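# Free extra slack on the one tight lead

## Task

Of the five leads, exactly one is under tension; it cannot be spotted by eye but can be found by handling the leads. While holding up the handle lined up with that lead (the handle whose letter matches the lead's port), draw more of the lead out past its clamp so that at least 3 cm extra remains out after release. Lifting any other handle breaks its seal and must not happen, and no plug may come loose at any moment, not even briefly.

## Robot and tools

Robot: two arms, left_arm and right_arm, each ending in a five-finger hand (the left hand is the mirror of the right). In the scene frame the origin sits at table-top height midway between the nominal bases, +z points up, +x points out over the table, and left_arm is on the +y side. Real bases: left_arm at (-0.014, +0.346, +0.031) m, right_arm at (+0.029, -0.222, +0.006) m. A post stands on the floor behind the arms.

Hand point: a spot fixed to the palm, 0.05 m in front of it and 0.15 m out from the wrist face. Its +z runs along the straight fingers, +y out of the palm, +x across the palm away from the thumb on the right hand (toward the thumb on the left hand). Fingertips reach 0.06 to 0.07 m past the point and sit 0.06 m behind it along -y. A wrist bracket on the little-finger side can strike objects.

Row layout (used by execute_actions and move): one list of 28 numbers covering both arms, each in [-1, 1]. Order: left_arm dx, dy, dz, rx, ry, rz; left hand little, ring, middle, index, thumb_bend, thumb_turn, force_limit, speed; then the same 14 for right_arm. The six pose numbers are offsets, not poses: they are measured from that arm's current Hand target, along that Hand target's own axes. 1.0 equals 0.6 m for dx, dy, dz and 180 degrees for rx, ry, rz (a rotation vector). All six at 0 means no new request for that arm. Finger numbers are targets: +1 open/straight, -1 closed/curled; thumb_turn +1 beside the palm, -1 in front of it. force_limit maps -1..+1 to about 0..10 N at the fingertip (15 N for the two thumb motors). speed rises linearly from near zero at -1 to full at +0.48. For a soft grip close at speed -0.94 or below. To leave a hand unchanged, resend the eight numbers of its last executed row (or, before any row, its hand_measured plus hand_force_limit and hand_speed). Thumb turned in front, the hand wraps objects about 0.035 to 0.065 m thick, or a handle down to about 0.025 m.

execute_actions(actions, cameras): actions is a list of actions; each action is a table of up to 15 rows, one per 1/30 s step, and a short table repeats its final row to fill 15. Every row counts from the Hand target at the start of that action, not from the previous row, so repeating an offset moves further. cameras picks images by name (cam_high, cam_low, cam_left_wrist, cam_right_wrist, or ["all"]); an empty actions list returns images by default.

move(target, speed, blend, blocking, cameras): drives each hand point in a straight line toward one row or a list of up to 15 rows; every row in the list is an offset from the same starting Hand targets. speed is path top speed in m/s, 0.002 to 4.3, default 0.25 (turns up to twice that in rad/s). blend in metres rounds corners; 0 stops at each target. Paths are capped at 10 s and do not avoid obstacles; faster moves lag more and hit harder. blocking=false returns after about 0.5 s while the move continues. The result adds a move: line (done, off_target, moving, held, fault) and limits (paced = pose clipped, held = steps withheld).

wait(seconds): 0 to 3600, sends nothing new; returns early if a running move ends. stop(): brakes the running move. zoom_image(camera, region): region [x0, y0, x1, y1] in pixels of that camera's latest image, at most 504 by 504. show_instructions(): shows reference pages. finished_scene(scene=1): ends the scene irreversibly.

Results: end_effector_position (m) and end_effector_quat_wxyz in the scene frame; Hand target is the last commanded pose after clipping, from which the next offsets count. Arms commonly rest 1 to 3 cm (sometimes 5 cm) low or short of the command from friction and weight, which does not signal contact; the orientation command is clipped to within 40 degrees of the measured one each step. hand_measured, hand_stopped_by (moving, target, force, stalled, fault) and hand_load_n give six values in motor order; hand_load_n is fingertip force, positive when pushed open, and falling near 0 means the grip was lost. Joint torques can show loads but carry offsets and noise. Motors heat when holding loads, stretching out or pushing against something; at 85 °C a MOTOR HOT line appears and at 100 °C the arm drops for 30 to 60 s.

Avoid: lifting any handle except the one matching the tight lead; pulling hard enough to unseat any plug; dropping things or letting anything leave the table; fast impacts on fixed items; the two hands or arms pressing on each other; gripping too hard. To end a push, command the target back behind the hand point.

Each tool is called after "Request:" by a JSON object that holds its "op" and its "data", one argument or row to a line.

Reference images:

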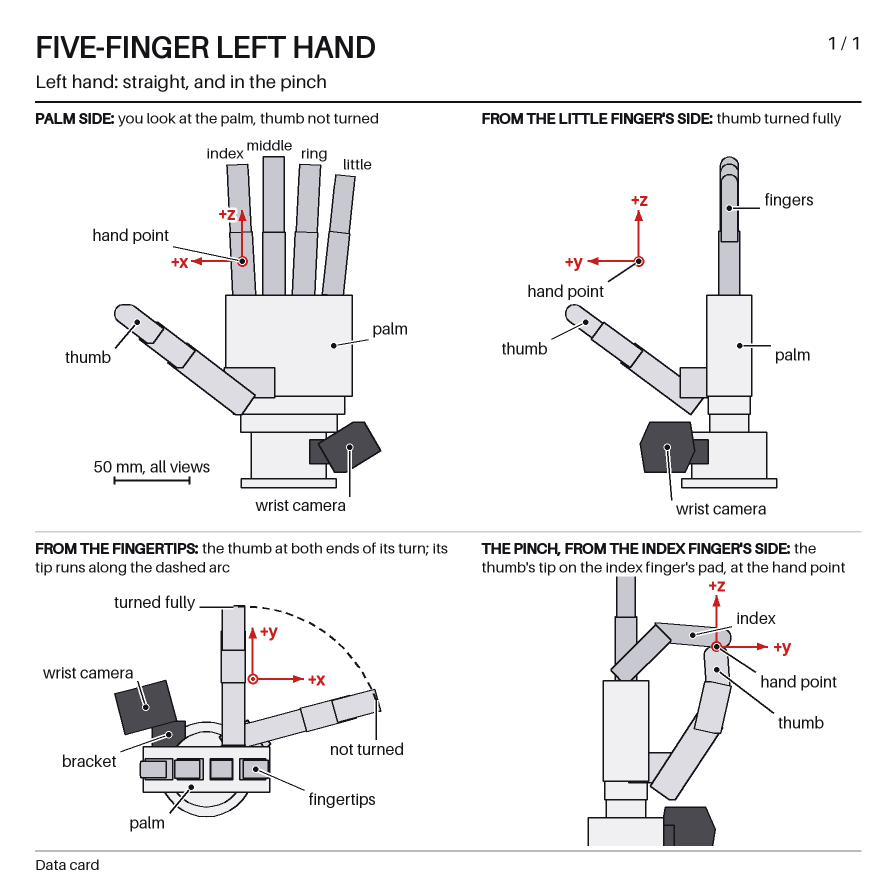

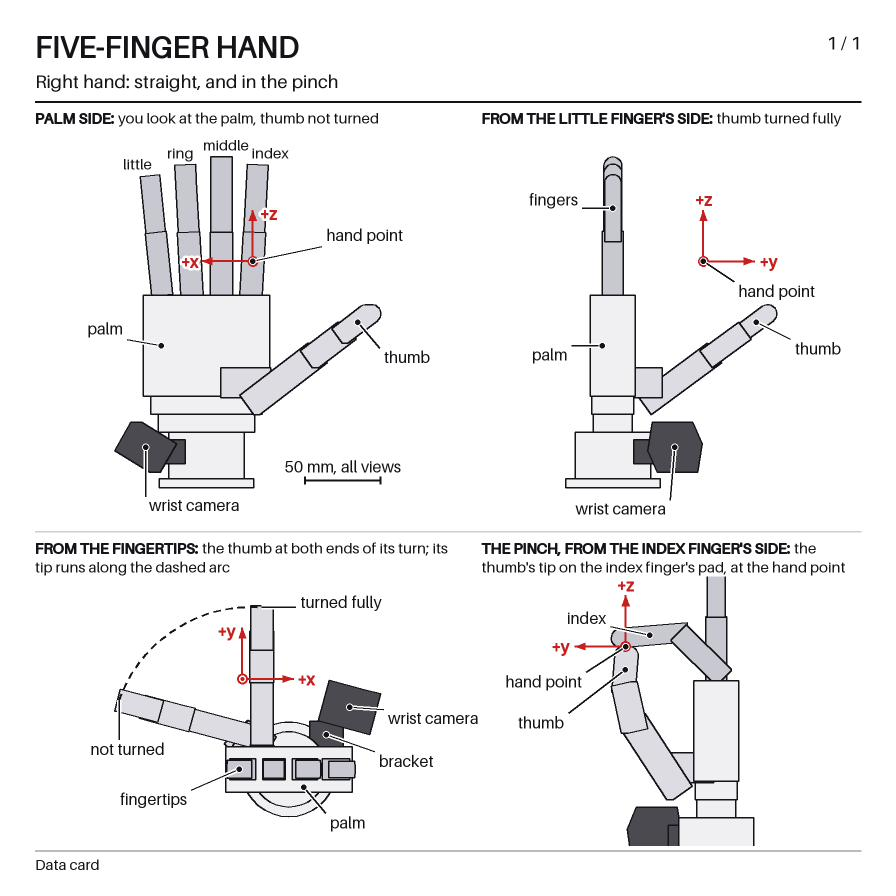

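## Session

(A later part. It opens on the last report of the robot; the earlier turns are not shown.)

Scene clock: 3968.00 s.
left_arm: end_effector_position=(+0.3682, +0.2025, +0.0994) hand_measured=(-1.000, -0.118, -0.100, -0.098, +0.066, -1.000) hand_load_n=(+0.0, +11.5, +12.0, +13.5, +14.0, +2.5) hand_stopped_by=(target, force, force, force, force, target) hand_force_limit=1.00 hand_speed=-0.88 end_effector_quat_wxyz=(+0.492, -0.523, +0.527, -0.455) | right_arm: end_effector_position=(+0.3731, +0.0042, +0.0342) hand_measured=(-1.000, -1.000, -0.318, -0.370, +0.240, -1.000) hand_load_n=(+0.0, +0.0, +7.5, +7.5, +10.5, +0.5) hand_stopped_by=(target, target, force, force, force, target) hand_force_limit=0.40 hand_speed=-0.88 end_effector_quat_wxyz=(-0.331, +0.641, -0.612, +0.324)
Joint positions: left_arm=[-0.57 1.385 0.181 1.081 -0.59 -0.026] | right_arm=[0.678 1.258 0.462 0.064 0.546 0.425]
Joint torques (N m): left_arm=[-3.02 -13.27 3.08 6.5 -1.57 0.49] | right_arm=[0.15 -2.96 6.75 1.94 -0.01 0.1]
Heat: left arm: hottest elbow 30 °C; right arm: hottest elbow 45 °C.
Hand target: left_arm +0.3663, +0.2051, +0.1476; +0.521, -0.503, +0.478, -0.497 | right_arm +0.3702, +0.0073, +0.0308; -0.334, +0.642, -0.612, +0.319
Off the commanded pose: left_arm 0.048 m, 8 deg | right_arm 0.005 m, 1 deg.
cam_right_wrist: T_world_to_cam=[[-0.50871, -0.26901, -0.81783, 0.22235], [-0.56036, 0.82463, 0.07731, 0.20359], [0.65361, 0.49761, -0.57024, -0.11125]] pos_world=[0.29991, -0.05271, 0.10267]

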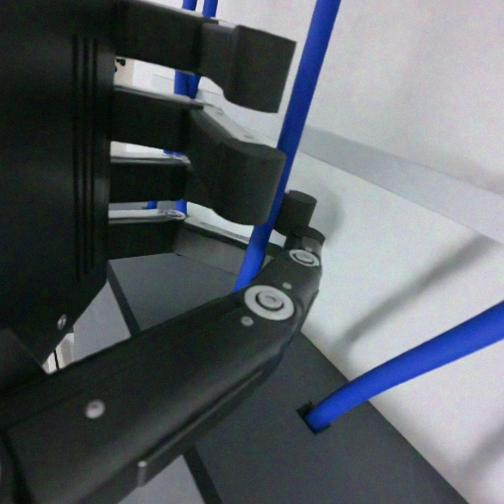

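Request:
{"op": "move", "data": {
  "target": [0, 0, 0, 0, 0, 0, -1, -0.85, -0.85, -0.85, -0.55, -1, 1.0, -0.88, 0.025, -0.0082, -0.0057, 0, 0, 0, -1, -1, -0.45, -0.45, 0.05, -1, 0.4, -0.88],
  "speed": 0.03,
  "cameras": ["cam_right_wrist", "cam_left_wrist"]
}}

Scene clock: 3976.43 s.
left_arm: end_effector_position=(+0.3682, +0.2025, +0.0994) hand_measured=(-1.000, -0.118, -0.100, -0.098, +0.066, -1.000) hand_load_n=(+0.0, +11.5, +12.0, +13.0, +14.0, +2.5) hand_stopped_by=(target, force, force, force, force, target) hand_force_limit=1.00 hand_speed=-0.88 end_effector_quat_wxyz=(+0.492, -0.523, +0.527, -0.455) | right_arm: end_effector_position=(+0.3729, -0.0022, +0.0348) hand_measured=(-1.000, -1.000, -0.318, -0.370, +0.240, -1.000) hand_load_n=(+0.0, +0.0, +7.0, +6.5, +10.5, +0.5) hand_stopped_by=(target, target, force, force, force, target) hand_force_limit=0.40 hand_speed=-0.88 end_effector_quat_wxyz=(-0.334, +0.640, -0.616, +0.315)
Joint positions: left_arm=[-0.57 1.385 0.181 1.081 -0.59 -0.026] | right_arm=[0.65 1.239 0.45 0.064 0.511 0.42]
Joint torques (N m): left_arm=[-3.02 -13.27 3.08 6.48 -1.57 0.49] | right_arm=[-0.91 -4.6 6.35 1.48 0.14 -0.18]
Motor temperatures (°C): left_arm=[29 27 30 27 28 28] | right_arm=[27 27 44 24 26 27]
Heat: left arm: hottest elbow 30 °C; right arm: hottest elbow 44 °C.
Hand target: left_arm +0.3663, +0.2051, +0.1476; +0.521, -0.503, +0.478, -0.497 | right_arm +0.3708, -0.0077, +0.0368; -0.334, +0.642, -0.612, +0.319
Off the commanded pose: left_arm 0.048 m, 8 deg | right_arm 0.006 m, 1 deg.
move: done
cam_left_wrist: T_world_to_cam=[[0.0861, -0.26587, 0.96016, -0.07576], [-0.49404, -0.84829, -0.19059, 0.37599], [0.86516, -0.45794, -0.20439, -0.09312]] pos_world=[0.27284, 0.25617, 0.12537]
cam_right_wrist: T_world_to_cam=[[-0.51659, -0.25377, -0.81776, 0.22398], [-0.5598, 0.82277, 0.09831, 0.20785], [0.64788, 0.50857, -0.5671, -0.1055]] pos_world=[0.30041, -0.06052, 0.10289]
Images, in order (width x height): cam_left_wrist 504x504, cam_right_wrist 504x504.

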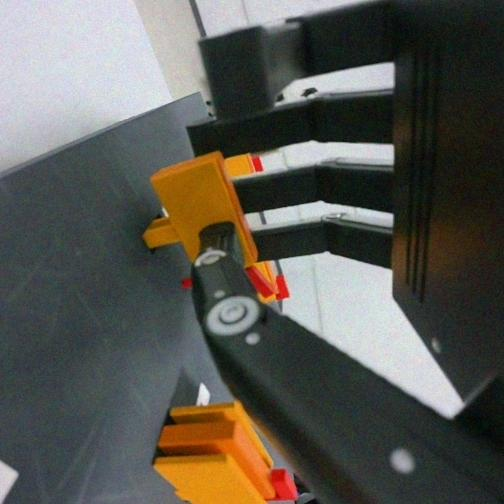

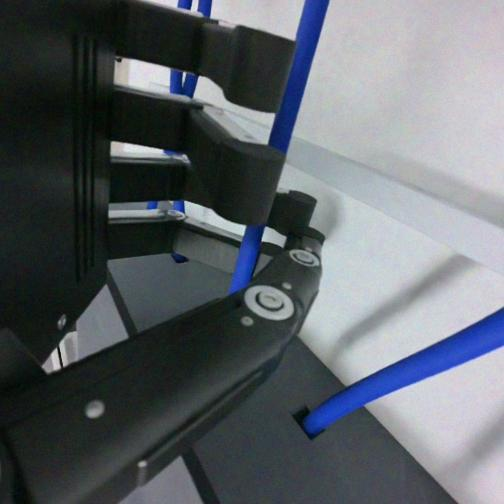

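Request:
{"op": "move", "data": {
  "target": [0, 0, 0, 0, 0, 0, -1, -0.85, -0.85, -0.85, -0.55, -1, 1.0, -0.88, 0.04, -0.0082, -0.0057, 0, 0, 0, -1, -1, -0.45, -0.45, 0.05, -1, 0.4, -0.88],
  "speed": 0.03,
  "cameras": ["cam_right_wrist", "cam_high"]
}}

Scene clock: 3984.47 s.
left_arm: end_effector_position=(+0.3682, +0.2025, +0.0994) hand_measured=(-1.000, -0.118, -0.100, -0.098, +0.066, -1.000) hand_load_n=(+0.0, +11.5, +12.0, +13.5, +14.0, +2.5) hand_stopped_by=(target, force, force, force, force, target) hand_force_limit=1.00 hand_speed=-0.88 end_effector_quat_wxyz=(+0.492, -0.523, +0.527, -0.455) | right_arm: end_effector_position=(+0.3714, -0.0133, +0.0405) hand_measured=(-1.000, -1.000, -0.318, -0.370, +0.240, -1.000) hand_load_n=(+0.0, +0.0, +7.5, +7.0, +10.5, +0.5) hand_stopped_by=(target, target, force, force, force, target) hand_force_limit=0.40 hand_speed=-0.88 end_effector_quat_wxyz=(-0.345, +0.642, -0.616, +0.300)
Joint positions: left_arm=[-0.57 1.385 0.181 1.081 -0.59 -0.026] | right_arm=[0.598 1.188 0.425 0.064 0.438 0.392]
Joint torques (N m): left_arm=[-2.96 -13.22 3.08 6.5 -1.58 0.49] | right_arm=[-2.08 -4.72 6.37 1.17 0.84 -0.45]
Heat: left arm: hottest elbow 30 °C; right arm: hottest elbow 43 °C.
Hand target: left_arm +0.3663, +0.2051, +0.1476; +0.521, -0.503, +0.478, -0.497 | right_arm +0.3720, -0.0317, +0.0428; -0.334, +0.642, -0.612, +0.319
Off the commanded pose: left_arm 0.048 m, 8 deg | right_arm 0.019 m, 3 deg.
move: off_target (right_arm)
cam_right_wrist: T_world_to_cam=[[-0.51746, -0.23841, -0.82183, 0.22579], [-0.57478, 0.80833, 0.12742, 0.21974], [0.63393, 0.5383, -0.55531, -0.09062]] pos_world=[0.30058, -0.07502, 0.10724]
Images, in order (width x height): cam_high 504x504, cam_right_wrist 504x504.

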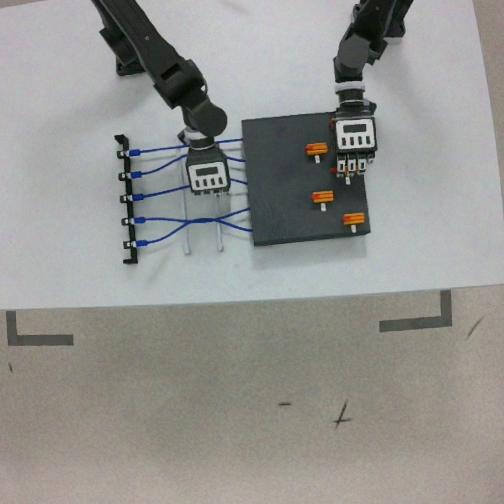

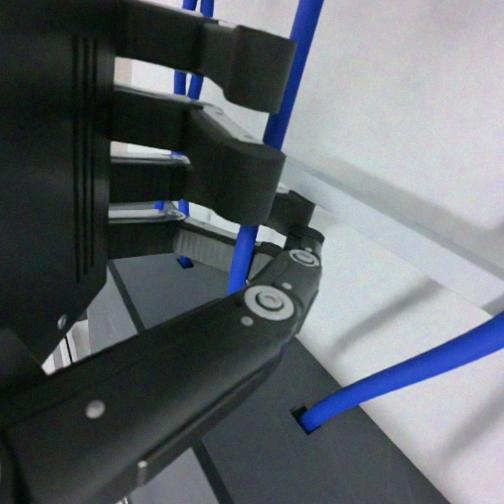

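Request:
{"op": "zoom_image", "data": {
  "camera": "cam_high",
  "region": [110, 120, 270, 270]
}}

Request:
{"op": "zoom_image", "data": {
  "camera": "cam_right_wrist",
  "region": [200, 0, 350, 320]
}}

Scaled by 3.150.

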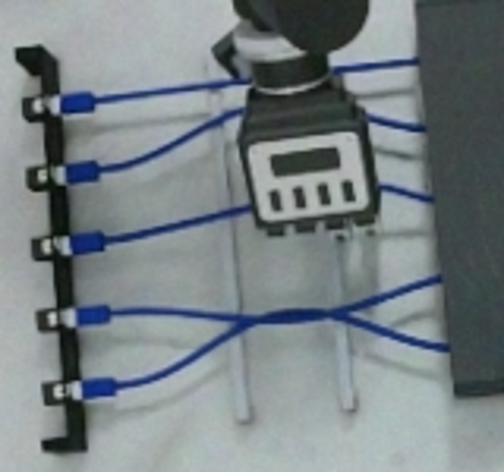

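Scaled by 1.575.

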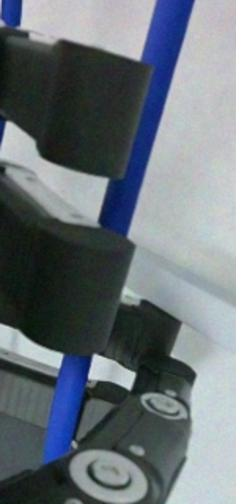

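Request:
{"op": "execute_actions", "data": {
  "actions": [
    [[0,0,0,0,0,0,-1,-0.85,-0.85,-0.85,-0.55,-1,1.0,-0.88,0,0,0,0,0,0,-1,-1,-0.45,-0.45,0.05,-1,0.4,-0.88]]
  ],
  "cameras": ["cam_low", "cam_right_wrist", "cam_high"]
}}

Request:
{"op": "zoom_image", "data": {
  "camera": "cam_low",
  "region": [170, 190, 310, 290]
}}

Scene clock: 3998.23 s.
left_arm: end_effector_position=(+0.3682, +0.2025, +0.0994) hand_measured=(-1.000, -0.118, -0.100, -0.098, +0.066, -1.000) hand_load_n=(+0.0, +11.5, +12.0, +13.5, +14.0, +3.0) hand_stopped_by=(target, force, force, force, force, target) hand_force_limit=1.00 hand_speed=-0.88 end_effector_quat_wxyz=(+0.492, -0.523, +0.527, -0.455) | right_arm: end_effector_position=(+0.3714, -0.0133, +0.0405) hand_measured=(-1.000, -1.000, -0.318, -0.370, +0.240, -1.000) hand_load_n=(+0.0, +0.0, +7.5, +7.0, +10.0, +0.5) hand_stopped_by=(target, target, force, force, force, target) hand_force_limit=0.40 hand_speed=-0.88 end_effector_quat_wxyz=(-0.345, +0.642, -0.616, +0.300)
Joint positions: left_arm=[-0.57 1.385 0.181 1.081 -0.59 -0.026] | right_arm=[0.598 1.188 0.425 0.064 0.438 0.392]
Joint torques (N m): left_arm=[-2.96 -13.27 3.06 6.5 -1.58 0.49] | right_arm=[-2.14 -4.84 6.37 1.17 0.85 -0.44]
Heat: left arm: hottest elbow 30 °C; right arm: hottest elbow 43 °C.
Hand target: left_arm +0.3663, +0.2051, +0.1476; +0.521, -0.503, +0.478, -0.497 | right_arm +0.3720, -0.0317, +0.0428; -0.334, +0.642, -0.612, +0.319
Off the commanded pose: left_arm 0.048 m, 8 deg | right_arm 0.019 m, 3 deg.
cam_right_wrist: T_world_to_cam=[[-0.51746, -0.23841, -0.82183, 0.22579], [-0.57478, 0.80833, 0.12742, 0.21974], [0.63393, 0.5383, -0.55531, -0.09062]] pos_world=[0.30058, -0.07502, 0.10724]
Images, in order (width x height): cam_high 504x504, cam_low 504x504, cam_right_wrist 504x504.

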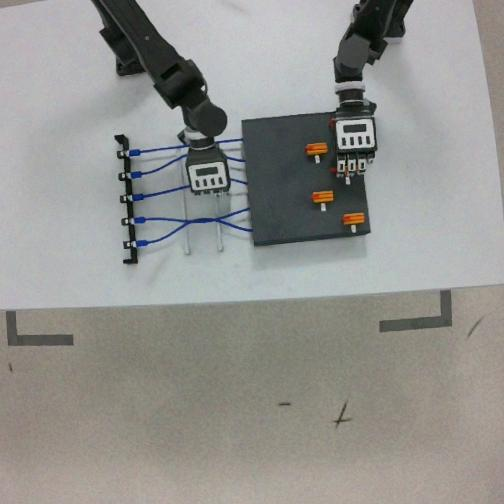

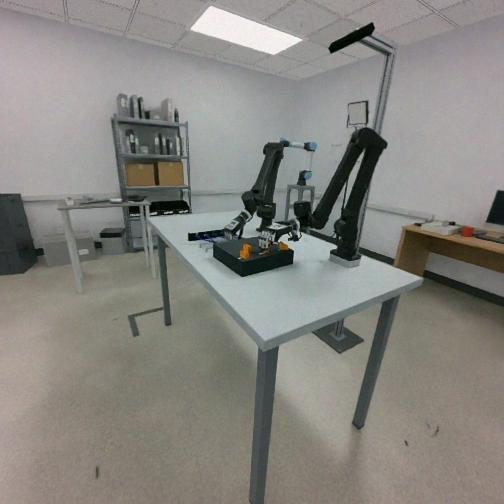

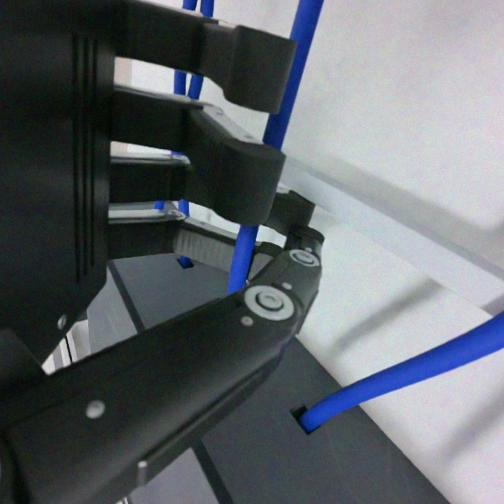

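Scaled by 3.600.

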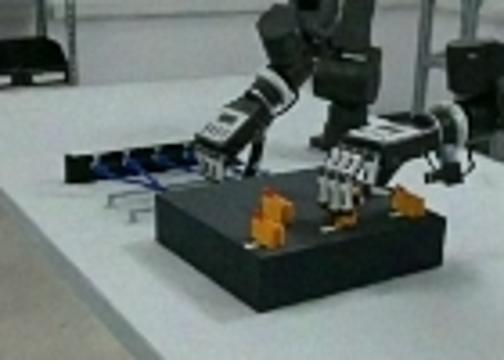

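Request:
{"op": "move", "data": {
  "target": [0, 0, 0, 0, 0, 0, -1, -0.85, -0.85, -0.85, -0.55, -1, 1.0, -0.88, 0.02, -0.004, -0.003, 0, 0, 0, -1, -1, -0.45, -0.45, 0.05, -1, 0.4, -0.88],
  "speed": 0.03,
  "cameras": ["cam_right_wrist", "cam_high"]
}}

Request:
{"op": "zoom_image", "data": {
  "camera": "cam_high",
  "region": [110, 120, 270, 270]
}}

Scene clock: 4003.93 s.
left_arm: end_effector_position=(+0.3682, +0.2025, +0.0994) hand_measured=(-1.000, -0.118, -0.100, -0.098, +0.066, -1.000) hand_load_n=(+0.0, +11.5, +12.5, +13.5, +14.0, +3.0) hand_stopped_by=(target, force, force, force, force, target) hand_force_limit=1.00 hand_speed=-0.88 end_effector_quat_wxyz=(+0.492, -0.523, +0.527, -0.455) | right_arm: end_effector_position=(+0.3708, -0.0151, +0.0438) hand_measured=(-1.000, -1.000, -0.318, -0.370, +0.240, -1.000) hand_load_n=(+0.0, +0.0, +8.0, +7.5, +10.5, +0.5) hand_stopped_by=(target, target, force, force, force, target) hand_force_limit=0.40 hand_speed=-0.88 end_effector_quat_wxyz=(-0.353, +0.642, -0.617, +0.288)
Joint positions: left_arm=[-0.57 1.385 0.181 1.081 -0.59 -0.026] | right_arm=[0.575 1.167 0.418 0.064 0.396 0.388]
Joint torques (N m): left_arm=[-3.02 -13.27 3.06 6.49 -1.58 0.5] | right_arm=[-3.19 -5.13 6.17 0.87 1.36 -0.66]
Heat: left arm: hottest elbow 30 °C; right arm: hottest elbow 42 °C.
Hand target: left_arm +0.3663, +0.2051, +0.1476; +0.521, -0.503, +0.478, -0.497 | right_arm +0.3726, -0.0437, +0.0460; -0.334, +0.642, -0.612, +0.319
Off the commanded pose: left_arm 0.048 m, 8 deg | right_arm 0.029 m, 4 deg.
move: off_target (right_arm)
cam_right_wrist: T_world_to_cam=[[-0.51862, -0.22356, -0.82526, 0.22845], [-0.5836, 0.79796, 0.15059, 0.2225], [0.62486, 0.55972, -0.54431, -0.08424]] pos_world=[0.30097, -0.07932, 0.10918]
Images, in order (width x height): cam_high 504x504, cam_right_wrist 504x504.

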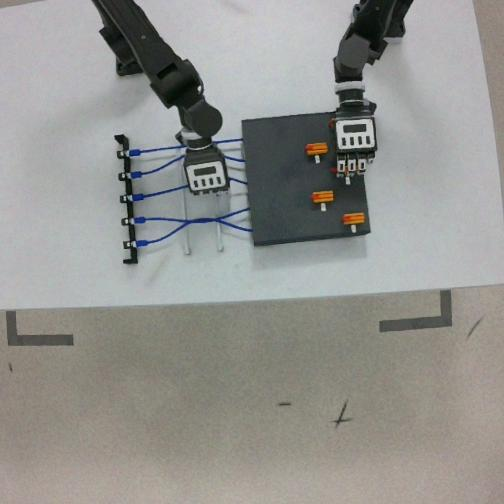

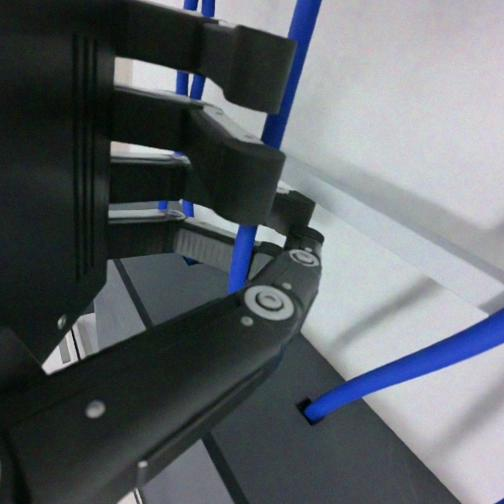

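Scaled by 3.150.

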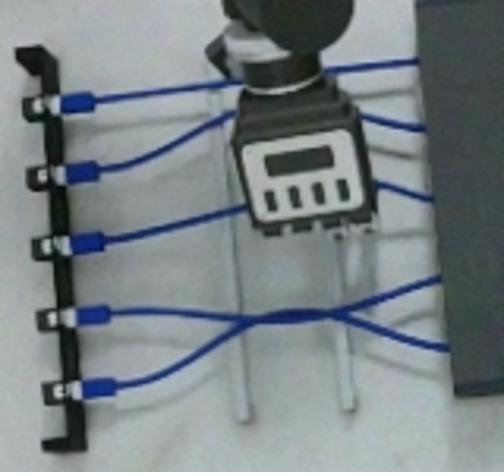

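Request:
{"op": "execute_actions", "data": {
  "actions": [
    [[0,0,0,0,0,0,-1,-0.85,-0.85,-0.85,-0.55,-1,1.0,-0.88,0,0,0,0,0,0,-1,-1,-0.45,-0.45,0.05,-1,0.4,-0.88]]
  ],
  "cameras": ["cam_low", "cam_high", "cam_right_wrist"]
}}

Request:
{"op": "zoom_image", "data": {
  "camera": "cam_low",
  "region": [185, 215, 255, 255]
}}

Request:
{"op": "zoom_image", "data": {
  "camera": "cam_high",
  "region": [120, 160, 250, 220]
}}

Request:
{"op": "zoom_image", "data": {
  "camera": "cam_right_wrist",
  "region": [220, 0, 370, 150]
}}

Scene clock: 4023.13 s.
left_arm: end_effector_position=(+0.3682, +0.2025, +0.0994) hand_measured=(-1.000, -0.118, -0.100, -0.098, +0.066, -1.000) hand_load_n=(+0.0, +11.5, +12.0, +13.5, +14.0, +3.0) hand_stopped_by=(target, force, force, force, force, target) hand_force_limit=1.00 hand_speed=-0.88 end_effector_quat_wxyz=(+0.492, -0.523, +0.527, -0.455) | right_arm: end_effector_position=(+0.3708, -0.0151, +0.0438) hand_measured=(-1.000, -1.000, -0.318, -0.370, +0.240, -1.000) hand_load_n=(+0.0, +0.0, +8.0, +8.0, +10.0, +0.5) hand_stopped_by=(target, target, force, force, force, target) hand_force_limit=0.40 hand_speed=-0.88 end_effector_quat_wxyz=(-0.353, +0.642, -0.617, +0.288)
Joint positions: left_arm=[-0.57 1.385 0.181 1.081 -0.59 -0.026] | right_arm=[0.575 1.167 0.418 0.064 0.396 0.388]
Joint torques (N m): left_arm=[-2.96 -13.33 3.08 6.49 -1.57 0.49] | right_arm=[-3.14 -5.13 6.19 0.9 1.36 -0.66]
Heat: left arm: hottest elbow 30 °C; right arm: hottest elbow 42 °C.
Hand target: left_arm +0.3663, +0.2051, +0.1476; +0.521, -0.503, +0.478, -0.497 | right_arm +0.3726, -0.0437, +0.0460; -0.334, +0.642, -0.612, +0.319
Off the commanded pose: left_arm 0.048 m, 8 deg | right_arm 0.029 m, 4 deg.
cam_right_wrist: T_world_to_cam=[[-0.51862, -0.22356, -0.82526, 0.22845], [-0.5836, 0.79796, 0.15059, 0.2225], [0.62486, 0.55972, -0.54431, -0.08424]] pos_world=[0.30097, -0.07932, 0.10918]
Images, in order (width x height): cam_high 504x504, cam_low 504x504, cam_right_wrist 504x504.

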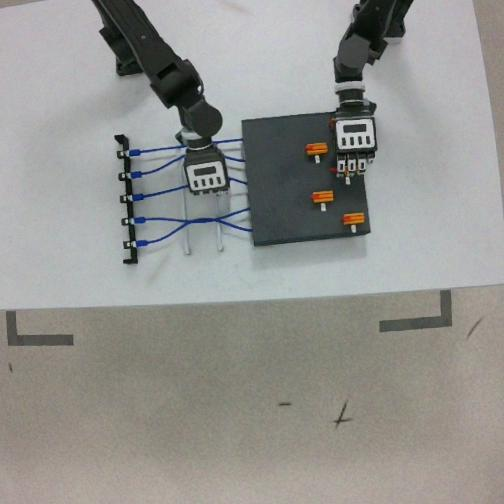

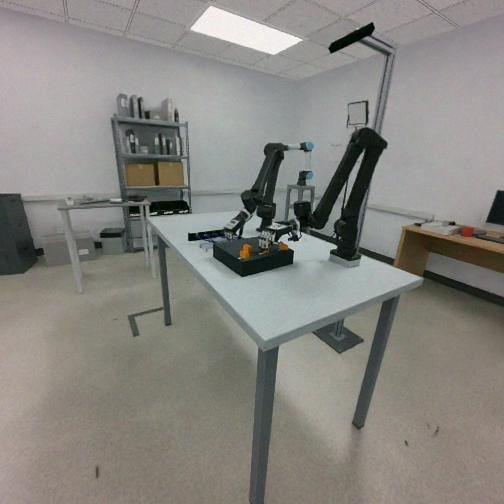

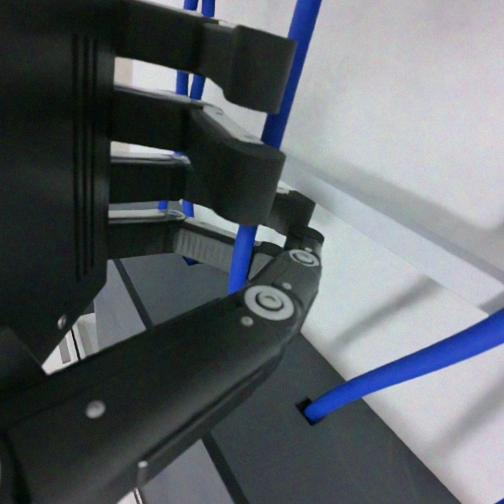

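Scaled by 7.200.

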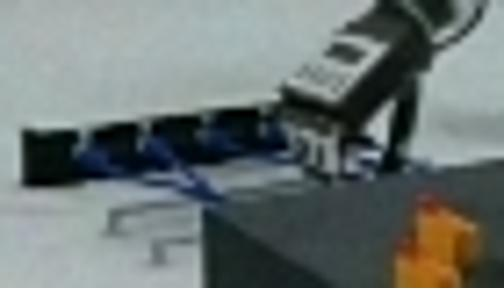

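Scaled by 3.877.

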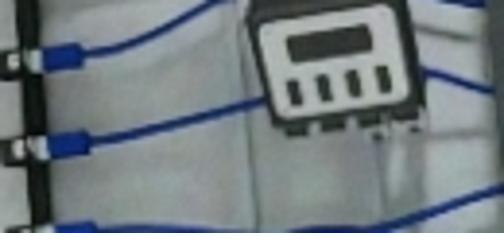

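Scaled by 3.360.

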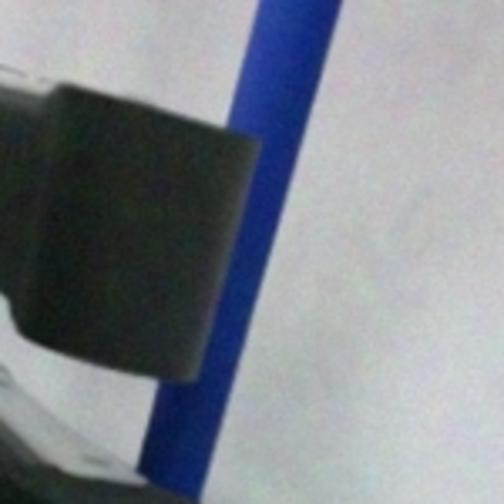

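Request:
{"op": "execute_actions", "data": {
  "actions": [
    [[0,-0.0166,-0.001,0.0,0,0,-1,-0.85,-0.85,-0.85,-0.55,-1,1.0,-0.88,0,0,0,0,0,0,-1,-1,-0.45,-0.45,0.05,-1,0.4,-0.88]],
    [[0,-0.0166,-0.001,0.0,0,0,-1,-0.85,-0.85,-0.85,-0.55,-1,1.0,-0.88,0,0,0,0,0,0,-1,-1,-0.45,-0.45,0.05,-1,0.4,-0.88]]
  ],
  "cameras": ["cam_left_wrist"]
}}

Request:
{"op": "zoom_image", "data": {
  "camera": "cam_left_wrist",
  "region": [130, 130, 300, 330]
}}

Scene clock: 4033.43 s.
left_arm: end_effector_position=(+0.3677, +0.2026, +0.1003) hand_measured=(-1.000, -0.118, -0.100, -0.098, +0.066, -1.000) hand_load_n=(+0.5, +12.0, +14.0, +15.5, +13.5, +3.0) hand_stopped_by=(target, force, force, force, force, target) hand_force_limit=1.00 hand_speed=-0.88 end_effector_quat_wxyz=(+0.490, -0.524, +0.536, -0.446) | right_arm: end_effector_position=(+0.3708, -0.0151, +0.0438) hand_measured=(-1.000, -1.000, -0.318, -0.370, +0.240, -1.000) hand_load_n=(+0.0, +0.0, +8.0, +8.0, +10.5, +0.5) hand_stopped_by=(target, target, force, force, force, target) hand_force_limit=0.40 hand_speed=-0.88 end_effector_quat_wxyz=(-0.353, +0.642, -0.617, +0.288)
Joint positions: left_arm=[-0.57 1.34 0.191 1 -0.589 -0.025] | right_arm=[0.575 1.167 0.418 0.064 0.396 0.388]
Joint torques (N m): left_arm=[-3.08 -18.14 3.78 5.37 -1.72 0.5] | right_arm=[-3.14 -5.19 6.16 0.87 1.35 -0.67]
Heat: left arm: hottest elbow 30 °C; right arm: hottest elbow 41 °C.
Hand target: left_arm +0.3644, +0.2049, +0.1676; +0.521, -0.503, +0.478, -0.497 | right_arm +0.3726, -0.0437, +0.0460; -0.334, +0.642, -0.612, +0.319
Off the commanded pose: left_arm 0.067 m, 10 deg | right_arm 0.029 m, 4 deg.
cam_left_wrist: T_world_to_cam=[[0.10761, -0.27975, 0.95403, -0.08111], [-0.49936, -0.84498, -0.19145, 0.37738], [0.85969, -0.4558, -0.23062, -0.08825]] pos_world=[0.27304, 0.25597, 0.12927]

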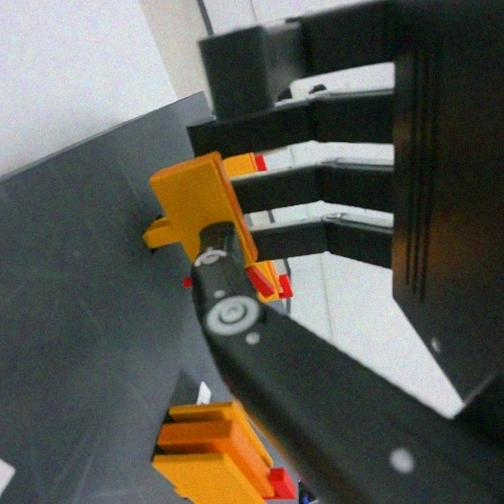

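Scaled by 2.520.

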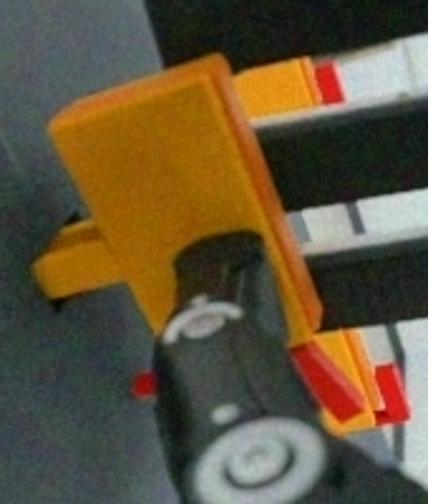

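Request:
{"op": "execute_actions", "data": {
  "actions": [
    [[0,0.022,0,0,0,0,-1,-0.85,-0.85,-0.85,-0.55,-1,1.0,-0.88,0,0,0,0,0,0,-1,-1,-0.1,-0.1,0.3,-1,0.4,-0.7]],
    [[0,0,0,0,0,0,-1,-0.85,-0.85,-0.85,-0.55,-1,1.0,-0.88,0,0,0,0,0,0,-1,-1,-0.1,-0.1,0.3,-1,0.4,-0.7]]
  ],
  "cameras": ["cam_right_wrist", "cam_high"]
}}

Request:
{"op": "zoom_image", "data": {
  "camera": "cam_high",
  "region": [120, 160, 250, 220]
}}

Scene clock: 4062.10 s.
left_arm: end_effector_position=(+0.3680, +0.2025, +0.0999) hand_measured=(-1.000, -0.118, -0.100, -0.098, +0.066, -1.000) hand_load_n=(+0.0, +12.0, +13.0, +14.0, +13.5, +3.0) hand_stopped_by=(target, force, force, force, force, target) hand_force_limit=1.00 hand_speed=-0.88 end_effector_quat_wxyz=(+0.490, -0.523, +0.533, -0.449) | right_arm: end_effector_position=(+0.3684, -0.0162, +0.0501) hand_measured=(-1.000, -1.000, -0.100, -0.100, +0.300, -1.000) hand_load_n=(+0.0, +0.0, -0.5, +0.0, +0.5, +0.0) hand_stopped_by=(target, target, target, target, target, target) hand_force_limit=0.40 hand_speed=-0.70 end_effector_quat_wxyz=(-0.361, +0.640, -0.614, +0.289)
Joint positions: left_arm=[-0.57 1.356 0.188 1.028 -0.589 -0.025] | right_arm=[0.575 1.136 0.408 0.059 0.393 0.382]
Joint torques (N m): left_arm=[-3.14 -14.21 3.06 6.78 -1.72 0.48] | right_arm=[-3.08 -3.08 6.95 0.88 1.45 -0.6]
Heat: left arm: hottest elbow 30 °C; right arm: hottest elbow 41 °C.
Hand target: left_arm +0.3648, +0.2050, +0.1542; +0.521, -0.503, +0.479, -0.497 | right_arm +0.3726, -0.0437, +0.0459; -0.334, +0.642, -0.612, +0.319
Off the commanded pose: left_arm 0.054 m, 9 deg | right_arm 0.028 m, 5 deg.
cam_right_wrist: T_world_to_cam=[[-0.50601, -0.22059, -0.83384, 0.22806], [-0.59063, 0.79315, 0.14859, 0.22364], [0.62858, 0.56768, -0.53163, -0.08059]] pos_world=[0.29815, -0.08132, 0.1141]
Images, in order (width x height): cam_high 504x504, cam_right_wrist 504x504.

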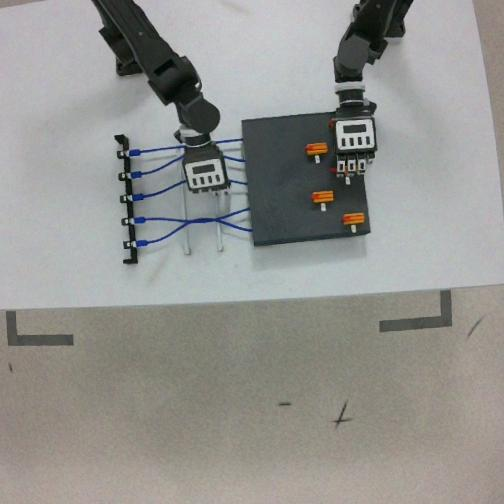

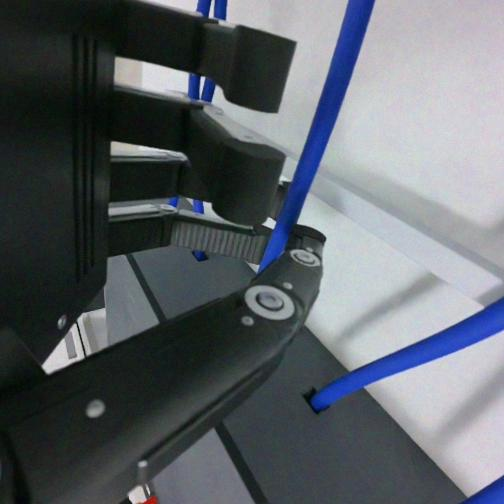

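Scaled by 3.877.

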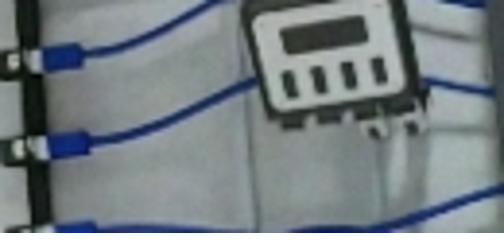

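Request:
{"op": "move", "data": {
  "target": [0, 0, 0, 0, 0, 0, -1, -0.85, -0.85, -0.85, -0.55, -1, 1.0, -0.88, -0.0851, 0.0164, 0.0115, 0, 0, 0, -1, -1, 0.1, 0.1, 0.3, -1, 0.4, -0.7],
  "speed": 0.04,
  "cameras": ["cam_right_wrist", "cam_high"]
}}

Request:
{"op": "zoom_image", "data": {
  "camera": "cam_high",
  "region": [120, 130, 250, 250]
}}

Scene clock: 4081.53 s.
left_arm: end_effector_position=(+0.3680, +0.2025, +0.0999) hand_measured=(-1.000, -0.118, -0.100, -0.098, +0.066, -1.000) hand_load_n=(+0.0, +11.5, +13.0, +14.0, +14.0, +3.0) hand_stopped_by=(target, force, force, force, force, target) hand_force_limit=1.00 hand_speed=-0.88 end_effector_quat_wxyz=(+0.490, -0.523, +0.533, -0.449) | right_arm: end_effector_position=(+0.3645, -0.0089, +0.0319) hand_measured=(-1.000, -1.000, +0.100, +0.100, +0.300, -1.000) hand_load_n=(+0.0, +0.0, -2.0, +0.0, +0.0, +0.0) hand_stopped_by=(target, target, target, target, target, target) hand_force_limit=0.40 hand_speed=-0.70 end_effector_quat_wxyz=(-0.326, +0.642, -0.611, +0.329)
Joint positions: left_arm=[-0.57 1.356 0.188 1.028 -0.589 -0.025] | right_arm=[0.672 1.222 0.427 0.062 0.552 0.413]
Joint torques (N m): left_arm=[-3.19 -14.27 3.06 6.78 -1.72 0.47] | right_arm=[0.56 -0.73 9.63 1.39 -0.23 0.24]
Heat: left arm: hottest elbow 30 °C; right arm: hottest elbow 41 °C.
Hand target: left_arm +0.3648, +0.2050, +0.1542; +0.521, -0.503, +0.479, -0.497 | right_arm +0.3701, +0.0073, +0.0338; -0.334, +0.642, -0.612, +0.319
Off the commanded pose: left_arm 0.054 m, 9 deg | right_arm 0.017 m, 2 deg.
move: off_target (right_arm)
cam_right_wrist: T_world_to_cam=[[-0.50809, -0.27799, -0.81521, 0.21214], [-0.5568, 0.82813, 0.06464, 0.20896], [0.65713, 0.48675, -0.57555, -0.10162]] pos_world=[0.29092, -0.06461, 0.10095]
Images, in order (width x height): cam_high 504x504, cam_right_wrist 504x504.

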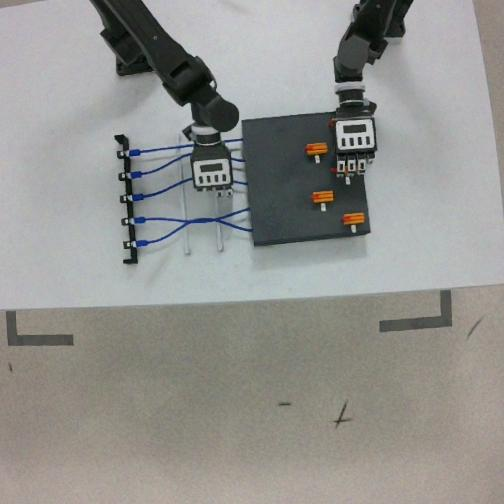

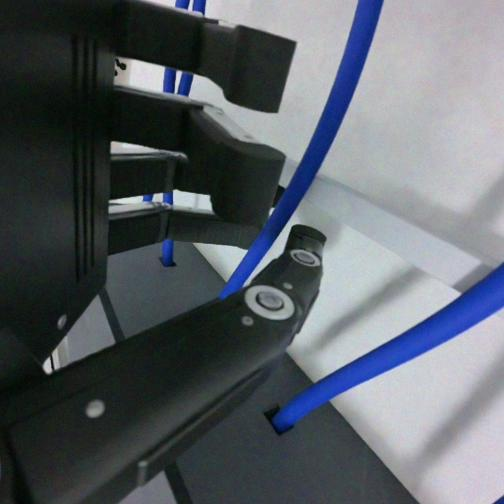

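Scaled by 3.877.

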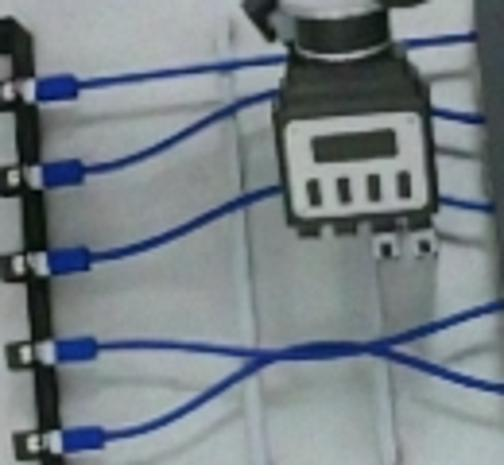

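Request:
{"op": "execute_actions", "data": {
  "actions": [
    [[0,0,0,0,0,0,-1,-0.85,-0.85,-0.85,-0.55,-1,1.0,-0.88,-0.005,-0.0095,-0.0067,0,0,0,-1,-1,0.1,0.1,0.3,-1,0.4,-0.8]],
    [[0,0,0,0,0,0,-1,-0.85,-0.85,-0.85,-0.55,-1,1.0,-0.88,0,0,0,0,0,0,-1,-1,-0.31,-0.31,0.3,-1,-0.2,-0.85]],
    [[0,0,0,0,0,0,-1,-0.85,-0.85,-0.85,-0.55,-1,1.0,-0.88,0,0,0,0,0,0,-1,-1,-0.31,-0.31,0.3,-1,-0.2,-0.85]],
    [[0,0,0,0,0,0,-1,-0.85,-0.85,-0.85,-0.55,-1,1.0,-0.88,0,0,0,0,0,0,-1,-1,-0.31,-0.31,0.3,-1,-0.2,-0.85]]
  ],
  "cameras": ["cam_right_wrist"]
}}

Scene clock: 4089.27 s.
left_arm: end_effector_position=(+0.3680, +0.2025, +0.0999) hand_measured=(-1.000, -0.118, -0.100, -0.098, +0.066, -1.000) hand_load_n=(+0.0, +12.0, +13.0, +14.0, +14.0, +2.5) hand_stopped_by=(target, force, force, force, force, target) hand_force_limit=1.00 hand_speed=-0.88 end_effector_quat_wxyz=(+0.490, -0.523, +0.533, -0.449) | right_arm: end_effector_position=(+0.3612, -0.0023, +0.0316) hand_measured=(-1.000, -1.000, -0.308, -0.310, +0.300, -1.000) hand_load_n=(+0.0, -0.5, +5.0, +3.0, +0.5, +0.0) hand_stopped_by=(target, target, force, target, target, target) hand_force_limit=-0.20 hand_speed=-0.85 end_effector_quat_wxyz=(-0.326, +0.644, -0.612, +0.322)
Joint positions: left_arm=[-0.57 1.356 0.188 1.028 -0.589 -0.025] | right_arm=[0.687 1.226 0.435 0.043 0.55 0.433]
Joint torques (N m): left_arm=[-3.19 -14.21 3.03 6.8 -1.72 0.47] | right_arm=[0.09 -2.14 10.1 0.95 0.07 0.09]
Heat: left arm: hottest elbow 30 °C; right arm: hottest elbow 42 °C.
Hand target: left_arm +0.3648, +0.2050, +0.1542; +0.521, -0.503, +0.479, -0.497 | right_arm +0.3699, +0.0104, +0.0408; -0.334, +0.642, -0.612, +0.319
Off the commanded pose: left_arm 0.054 m, 9 deg | right_arm 0.018 m, 1 deg.
cam_right_wrist: T_world_to_cam=[[-0.51647, -0.27381, -0.81135, 0.21494], [-0.56027, 0.82459, 0.07837, 0.2025], [0.64758, 0.49505, -0.57929, -0.09921]] pos_world=[0.28871, -0.05901, 0.10106]

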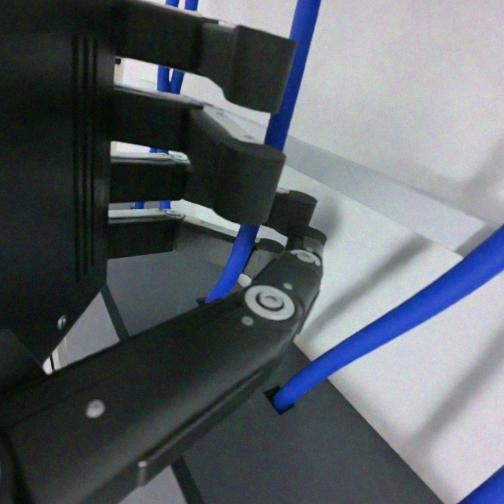

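Request:
{"op": "execute_actions", "data": {
  "actions": [
    [[0,0,0,0,0,0,-1,-0.85,-0.85,-0.85,-0.55,-1,1.0,-0.88,0,0,0,0,0,0,-1,-1,-0.5,-0.5,0.05,-1,0.8,-0.88]],
    [[0,0,0,0,0,0,-1,-0.85,-0.85,-0.85,-0.55,-1,1.0,-0.88,0,0,0,0,0,0,-1,-1,-0.5,-0.5,0.05,-1,0.8,-0.88]],
    [[0,0,0,0,0,0,-1,-0.85,-0.85,-0.85,-0.55,-1,1.0,-0.88,0,0,0,0,0,0,-1,-1,-0.6,-0.6,0.0,-1,0.8,-0.88]]
  ]
}}

Scene clock: 4096.40 s.
left_arm: end_effector_position=(+0.3680, +0.2025, +0.0999) hand_measured=(-1.000, -0.118, -0.100, -0.098, +0.066, -1.000) hand_load_n=(+0.0, +12.0, +13.0, +14.5, +13.5, +3.0) hand_stopped_by=(target, force, force, force, force, target) hand_force_limit=1.00 hand_speed=-0.88 end_effector_quat_wxyz=(+0.490, -0.523, +0.533, -0.449) | right_arm: end_effector_position=(+0.3625, -0.0014, +0.0321) hand_measured=(-1.000, -1.000, -0.336, -0.394, +0.226, -1.000) hand_load_n=(+0.0, +0.0, +10.5, +10.0, +13.5, +0.5) hand_stopped_by=(target, target, force, force, force, target) hand_force_limit=0.80 hand_speed=-0.88 end_effector_quat_wxyz=(-0.326, +0.644, -0.613, +0.322)
Joint positions: left_arm=[-0.57 1.356 0.188 1.028 -0.589 -0.025] | right_arm=[0.687 1.23 0.44 0.043 0.551 0.434]
Joint torques (N m): left_arm=[-3.19 -14.27 3.06 6.8 -1.72 0.47] | right_arm=[0.15 -2.37 9.77 0.95 0.03 0.08]
Heat: left arm: hottest elbow 30 °C; right arm: hottest elbow 43 °C.
Hand target: left_arm +0.3648, +0.2050, +0.1542; +0.521, -0.503, +0.479, -0.497 | right_arm +0.3700, +0.0104, +0.0408; -0.334, +0.642, -0.612, +0.319
Off the commanded pose: left_arm 0.054 m, 9 deg | right_arm 0.016 m, 1 deg.

Request:
{"op": "move", "data": {
  "target": [0, 0, 0, 0, 0, 0, -1, -0.85, -0.85, -0.85, -0.55, -1, 1.0, -0.88, 0.05, -0.0155, -0.0128, 0, 0, 0, -1, -1, -0.6, -0.6, 0.0, -1, 0.8, -0.88],
  "speed": 0.03,
  "cameras": ["cam_right_wrist"]
}}

Scene clock: 4101.30 s.
left_arm: end_effector_position=(+0.3680, +0.2025, +0.0999) hand_measured=(-1.000, -0.118, -0.100, -0.098, +0.066, -1.000) hand_load_n=(+0.0, +12.0, +13.0, +14.0, +13.5, +3.0) hand_stopped_by=(target, force, force, force, force, target) hand_force_limit=1.00 hand_speed=-0.88 end_effector_quat_wxyz=(+0.490, -0.523, +0.533, -0.449) | right_arm: end_effector_position=(+0.3677, -0.0122, +0.0426) hand_measured=(-1.000, -1.000, -0.336, -0.394, +0.226, -1.000) hand_load_n=(+0.0, +0.0, +10.5, +10.5, +13.5, +0.0) hand_stopped_by=(target, target, force, force, force, target) hand_force_limit=0.80 hand_speed=-0.88 end_effector_quat_wxyz=(-0.332, +0.645, -0.615, +0.308)
Joint positions: left_arm=[-0.57 1.356 0.188 1.028 -0.589 -0.025] | right_arm=[0.624 1.18 0.44 0.015 0.478 0.401]
Joint torques (N m): left_arm=[-3.14 -14.21 3.06 6.79 -1.72 0.48] | right_arm=[-1.38 -5.13 7.6 0.94 0.47 -0.23]
Heat: left arm: hottest elbow 30 °C; right arm: hottest elbow 43 °C.
Hand target: left_arm +0.3648, +0.2050, +0.1542; +0.521, -0.503, +0.479, -0.497 | right_arm +0.3705, -0.0197, +0.0529; -0.334, +0.642, -0.612, +0.319
Off the commanded pose: left_arm 0.054 m, 9 deg | right_arm 0.013 m, 1 deg.
move: off_target (right_arm)
cam_right_wrist: T_world_to_cam=[[-0.52422, -0.25805, -0.81154, 0.22761], [-0.56724, 0.8166, 0.10676, 0.21463], [0.63516, 0.51631, -0.57446, -0.08759]] pos_world=[0.2967, -0.07131, 0.11149]

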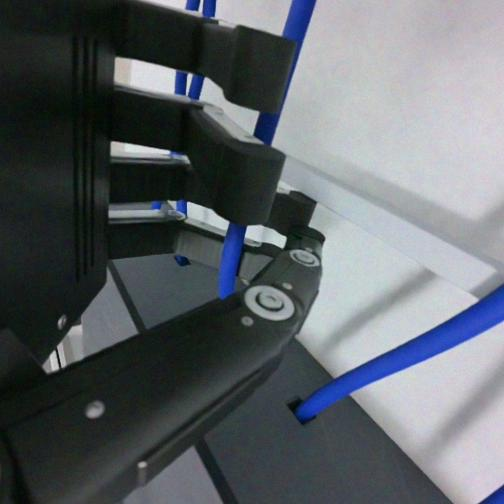

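Request:
{"op": "execute_actions", "data": {
  "actions": [
    [[0,0,0,0,0,0,-1,-0.85,-0.85,-0.85,-0.55,-1,1.0,-0.88,0.025,-0.0078,-0.0064,0,0,0,-1,-1,-0.6,-0.6,0.0,-1,0.8,-0.88]]
  ],
  "cameras": ["cam_high","cam_right_wrist"]
}}

Scene clock: 4113.43 s.
left_arm: end_effector_position=(+0.3680, +0.2025, +0.0999) hand_measured=(-1.000, -0.118, -0.100, -0.098, +0.066, -1.000) hand_load_n=(+0.0, +12.0, +13.0, +14.5, +14.0, +3.0) hand_stopped_by=(target, force, force, force, force, target) hand_force_limit=1.00 hand_speed=-0.88 end_effector_quat_wxyz=(+0.490, -0.523, +0.533, -0.449) | right_arm: end_effector_position=(+0.3700, -0.0301, +0.0522) hand_measured=(-1.000, -1.000, -0.336, -0.394, +0.226, -1.000) hand_load_n=(+0.0, +0.0, +10.5, +10.0, +13.5, +0.5) hand_stopped_by=(target, target, force, force, force, target) hand_force_limit=0.80 hand_speed=-0.88 end_effector_quat_wxyz=(-0.332, +0.643, -0.615, +0.312)
Joint positions: left_arm=[-0.57 1.356 0.188 1.028 -0.589 -0.025] | right_arm=[0.573 1.122 0.427 -0.009 0.446 0.36]
Joint torques (N m): left_arm=[-3.19 -14.21 3.04 6.8 -1.72 0.47] | right_arm=[-0.97 -3.9 7.79 1.1 0.32 -0.15]
Heat: left arm: hottest elbow 30 °C; right arm: hottest elbow 42 °C.
Hand target: left_arm +0.3648, +0.2050, +0.1542; +0.521, -0.503, +0.479, -0.497 | right_arm +0.3707, -0.0346, +0.0590; -0.334, +0.642, -0.612, +0.319
Off the commanded pose: left_arm 0.054 m, 9 deg | right_arm 0.008 m, 1 deg.
cam_right_wrist: T_world_to_cam=[[-0.52025, -0.2587, -0.81388, 0.23063], [-0.56462, 0.8192, 0.10053, 0.22895], [0.64073, 0.51184, -0.57226, -0.07655]] pos_world=[0.2983, -0.08871, 0.12089]

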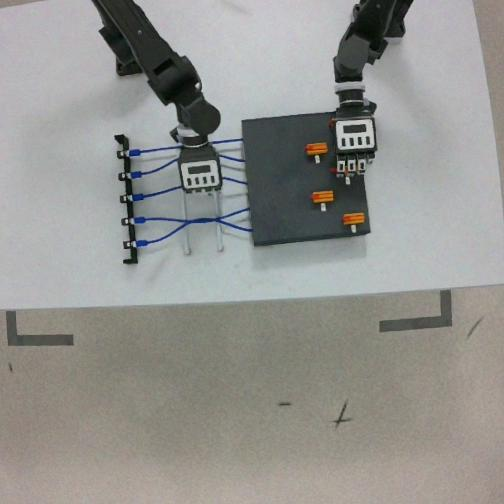

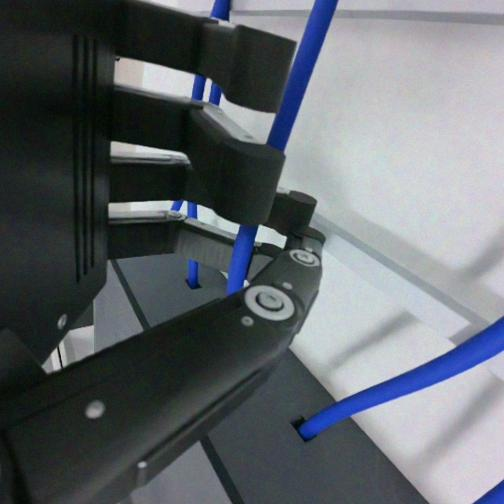

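Request:
{"op": "zoom_image", "data": {
  "camera": "cam_high",
  "region": [110, 120, 270, 260]
}}

Request:
{"op": "zoom_image", "data": {
  "camera": "cam_right_wrist",
  "region": [0, 0, 504, 504]
}}

Scaled by 3.150.

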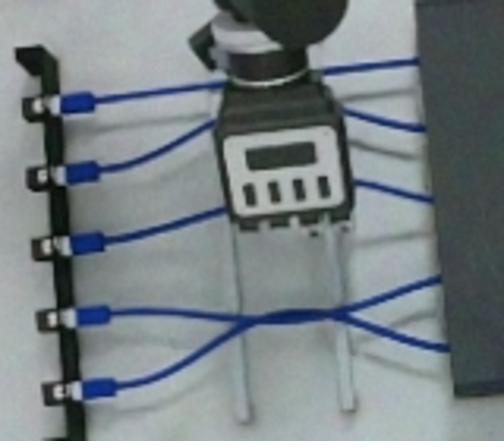

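Scaled by 1.000.

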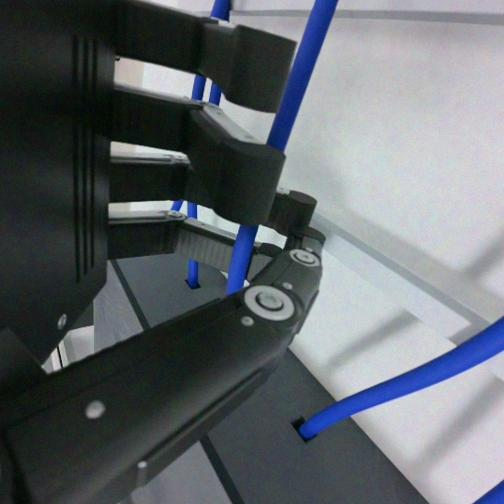

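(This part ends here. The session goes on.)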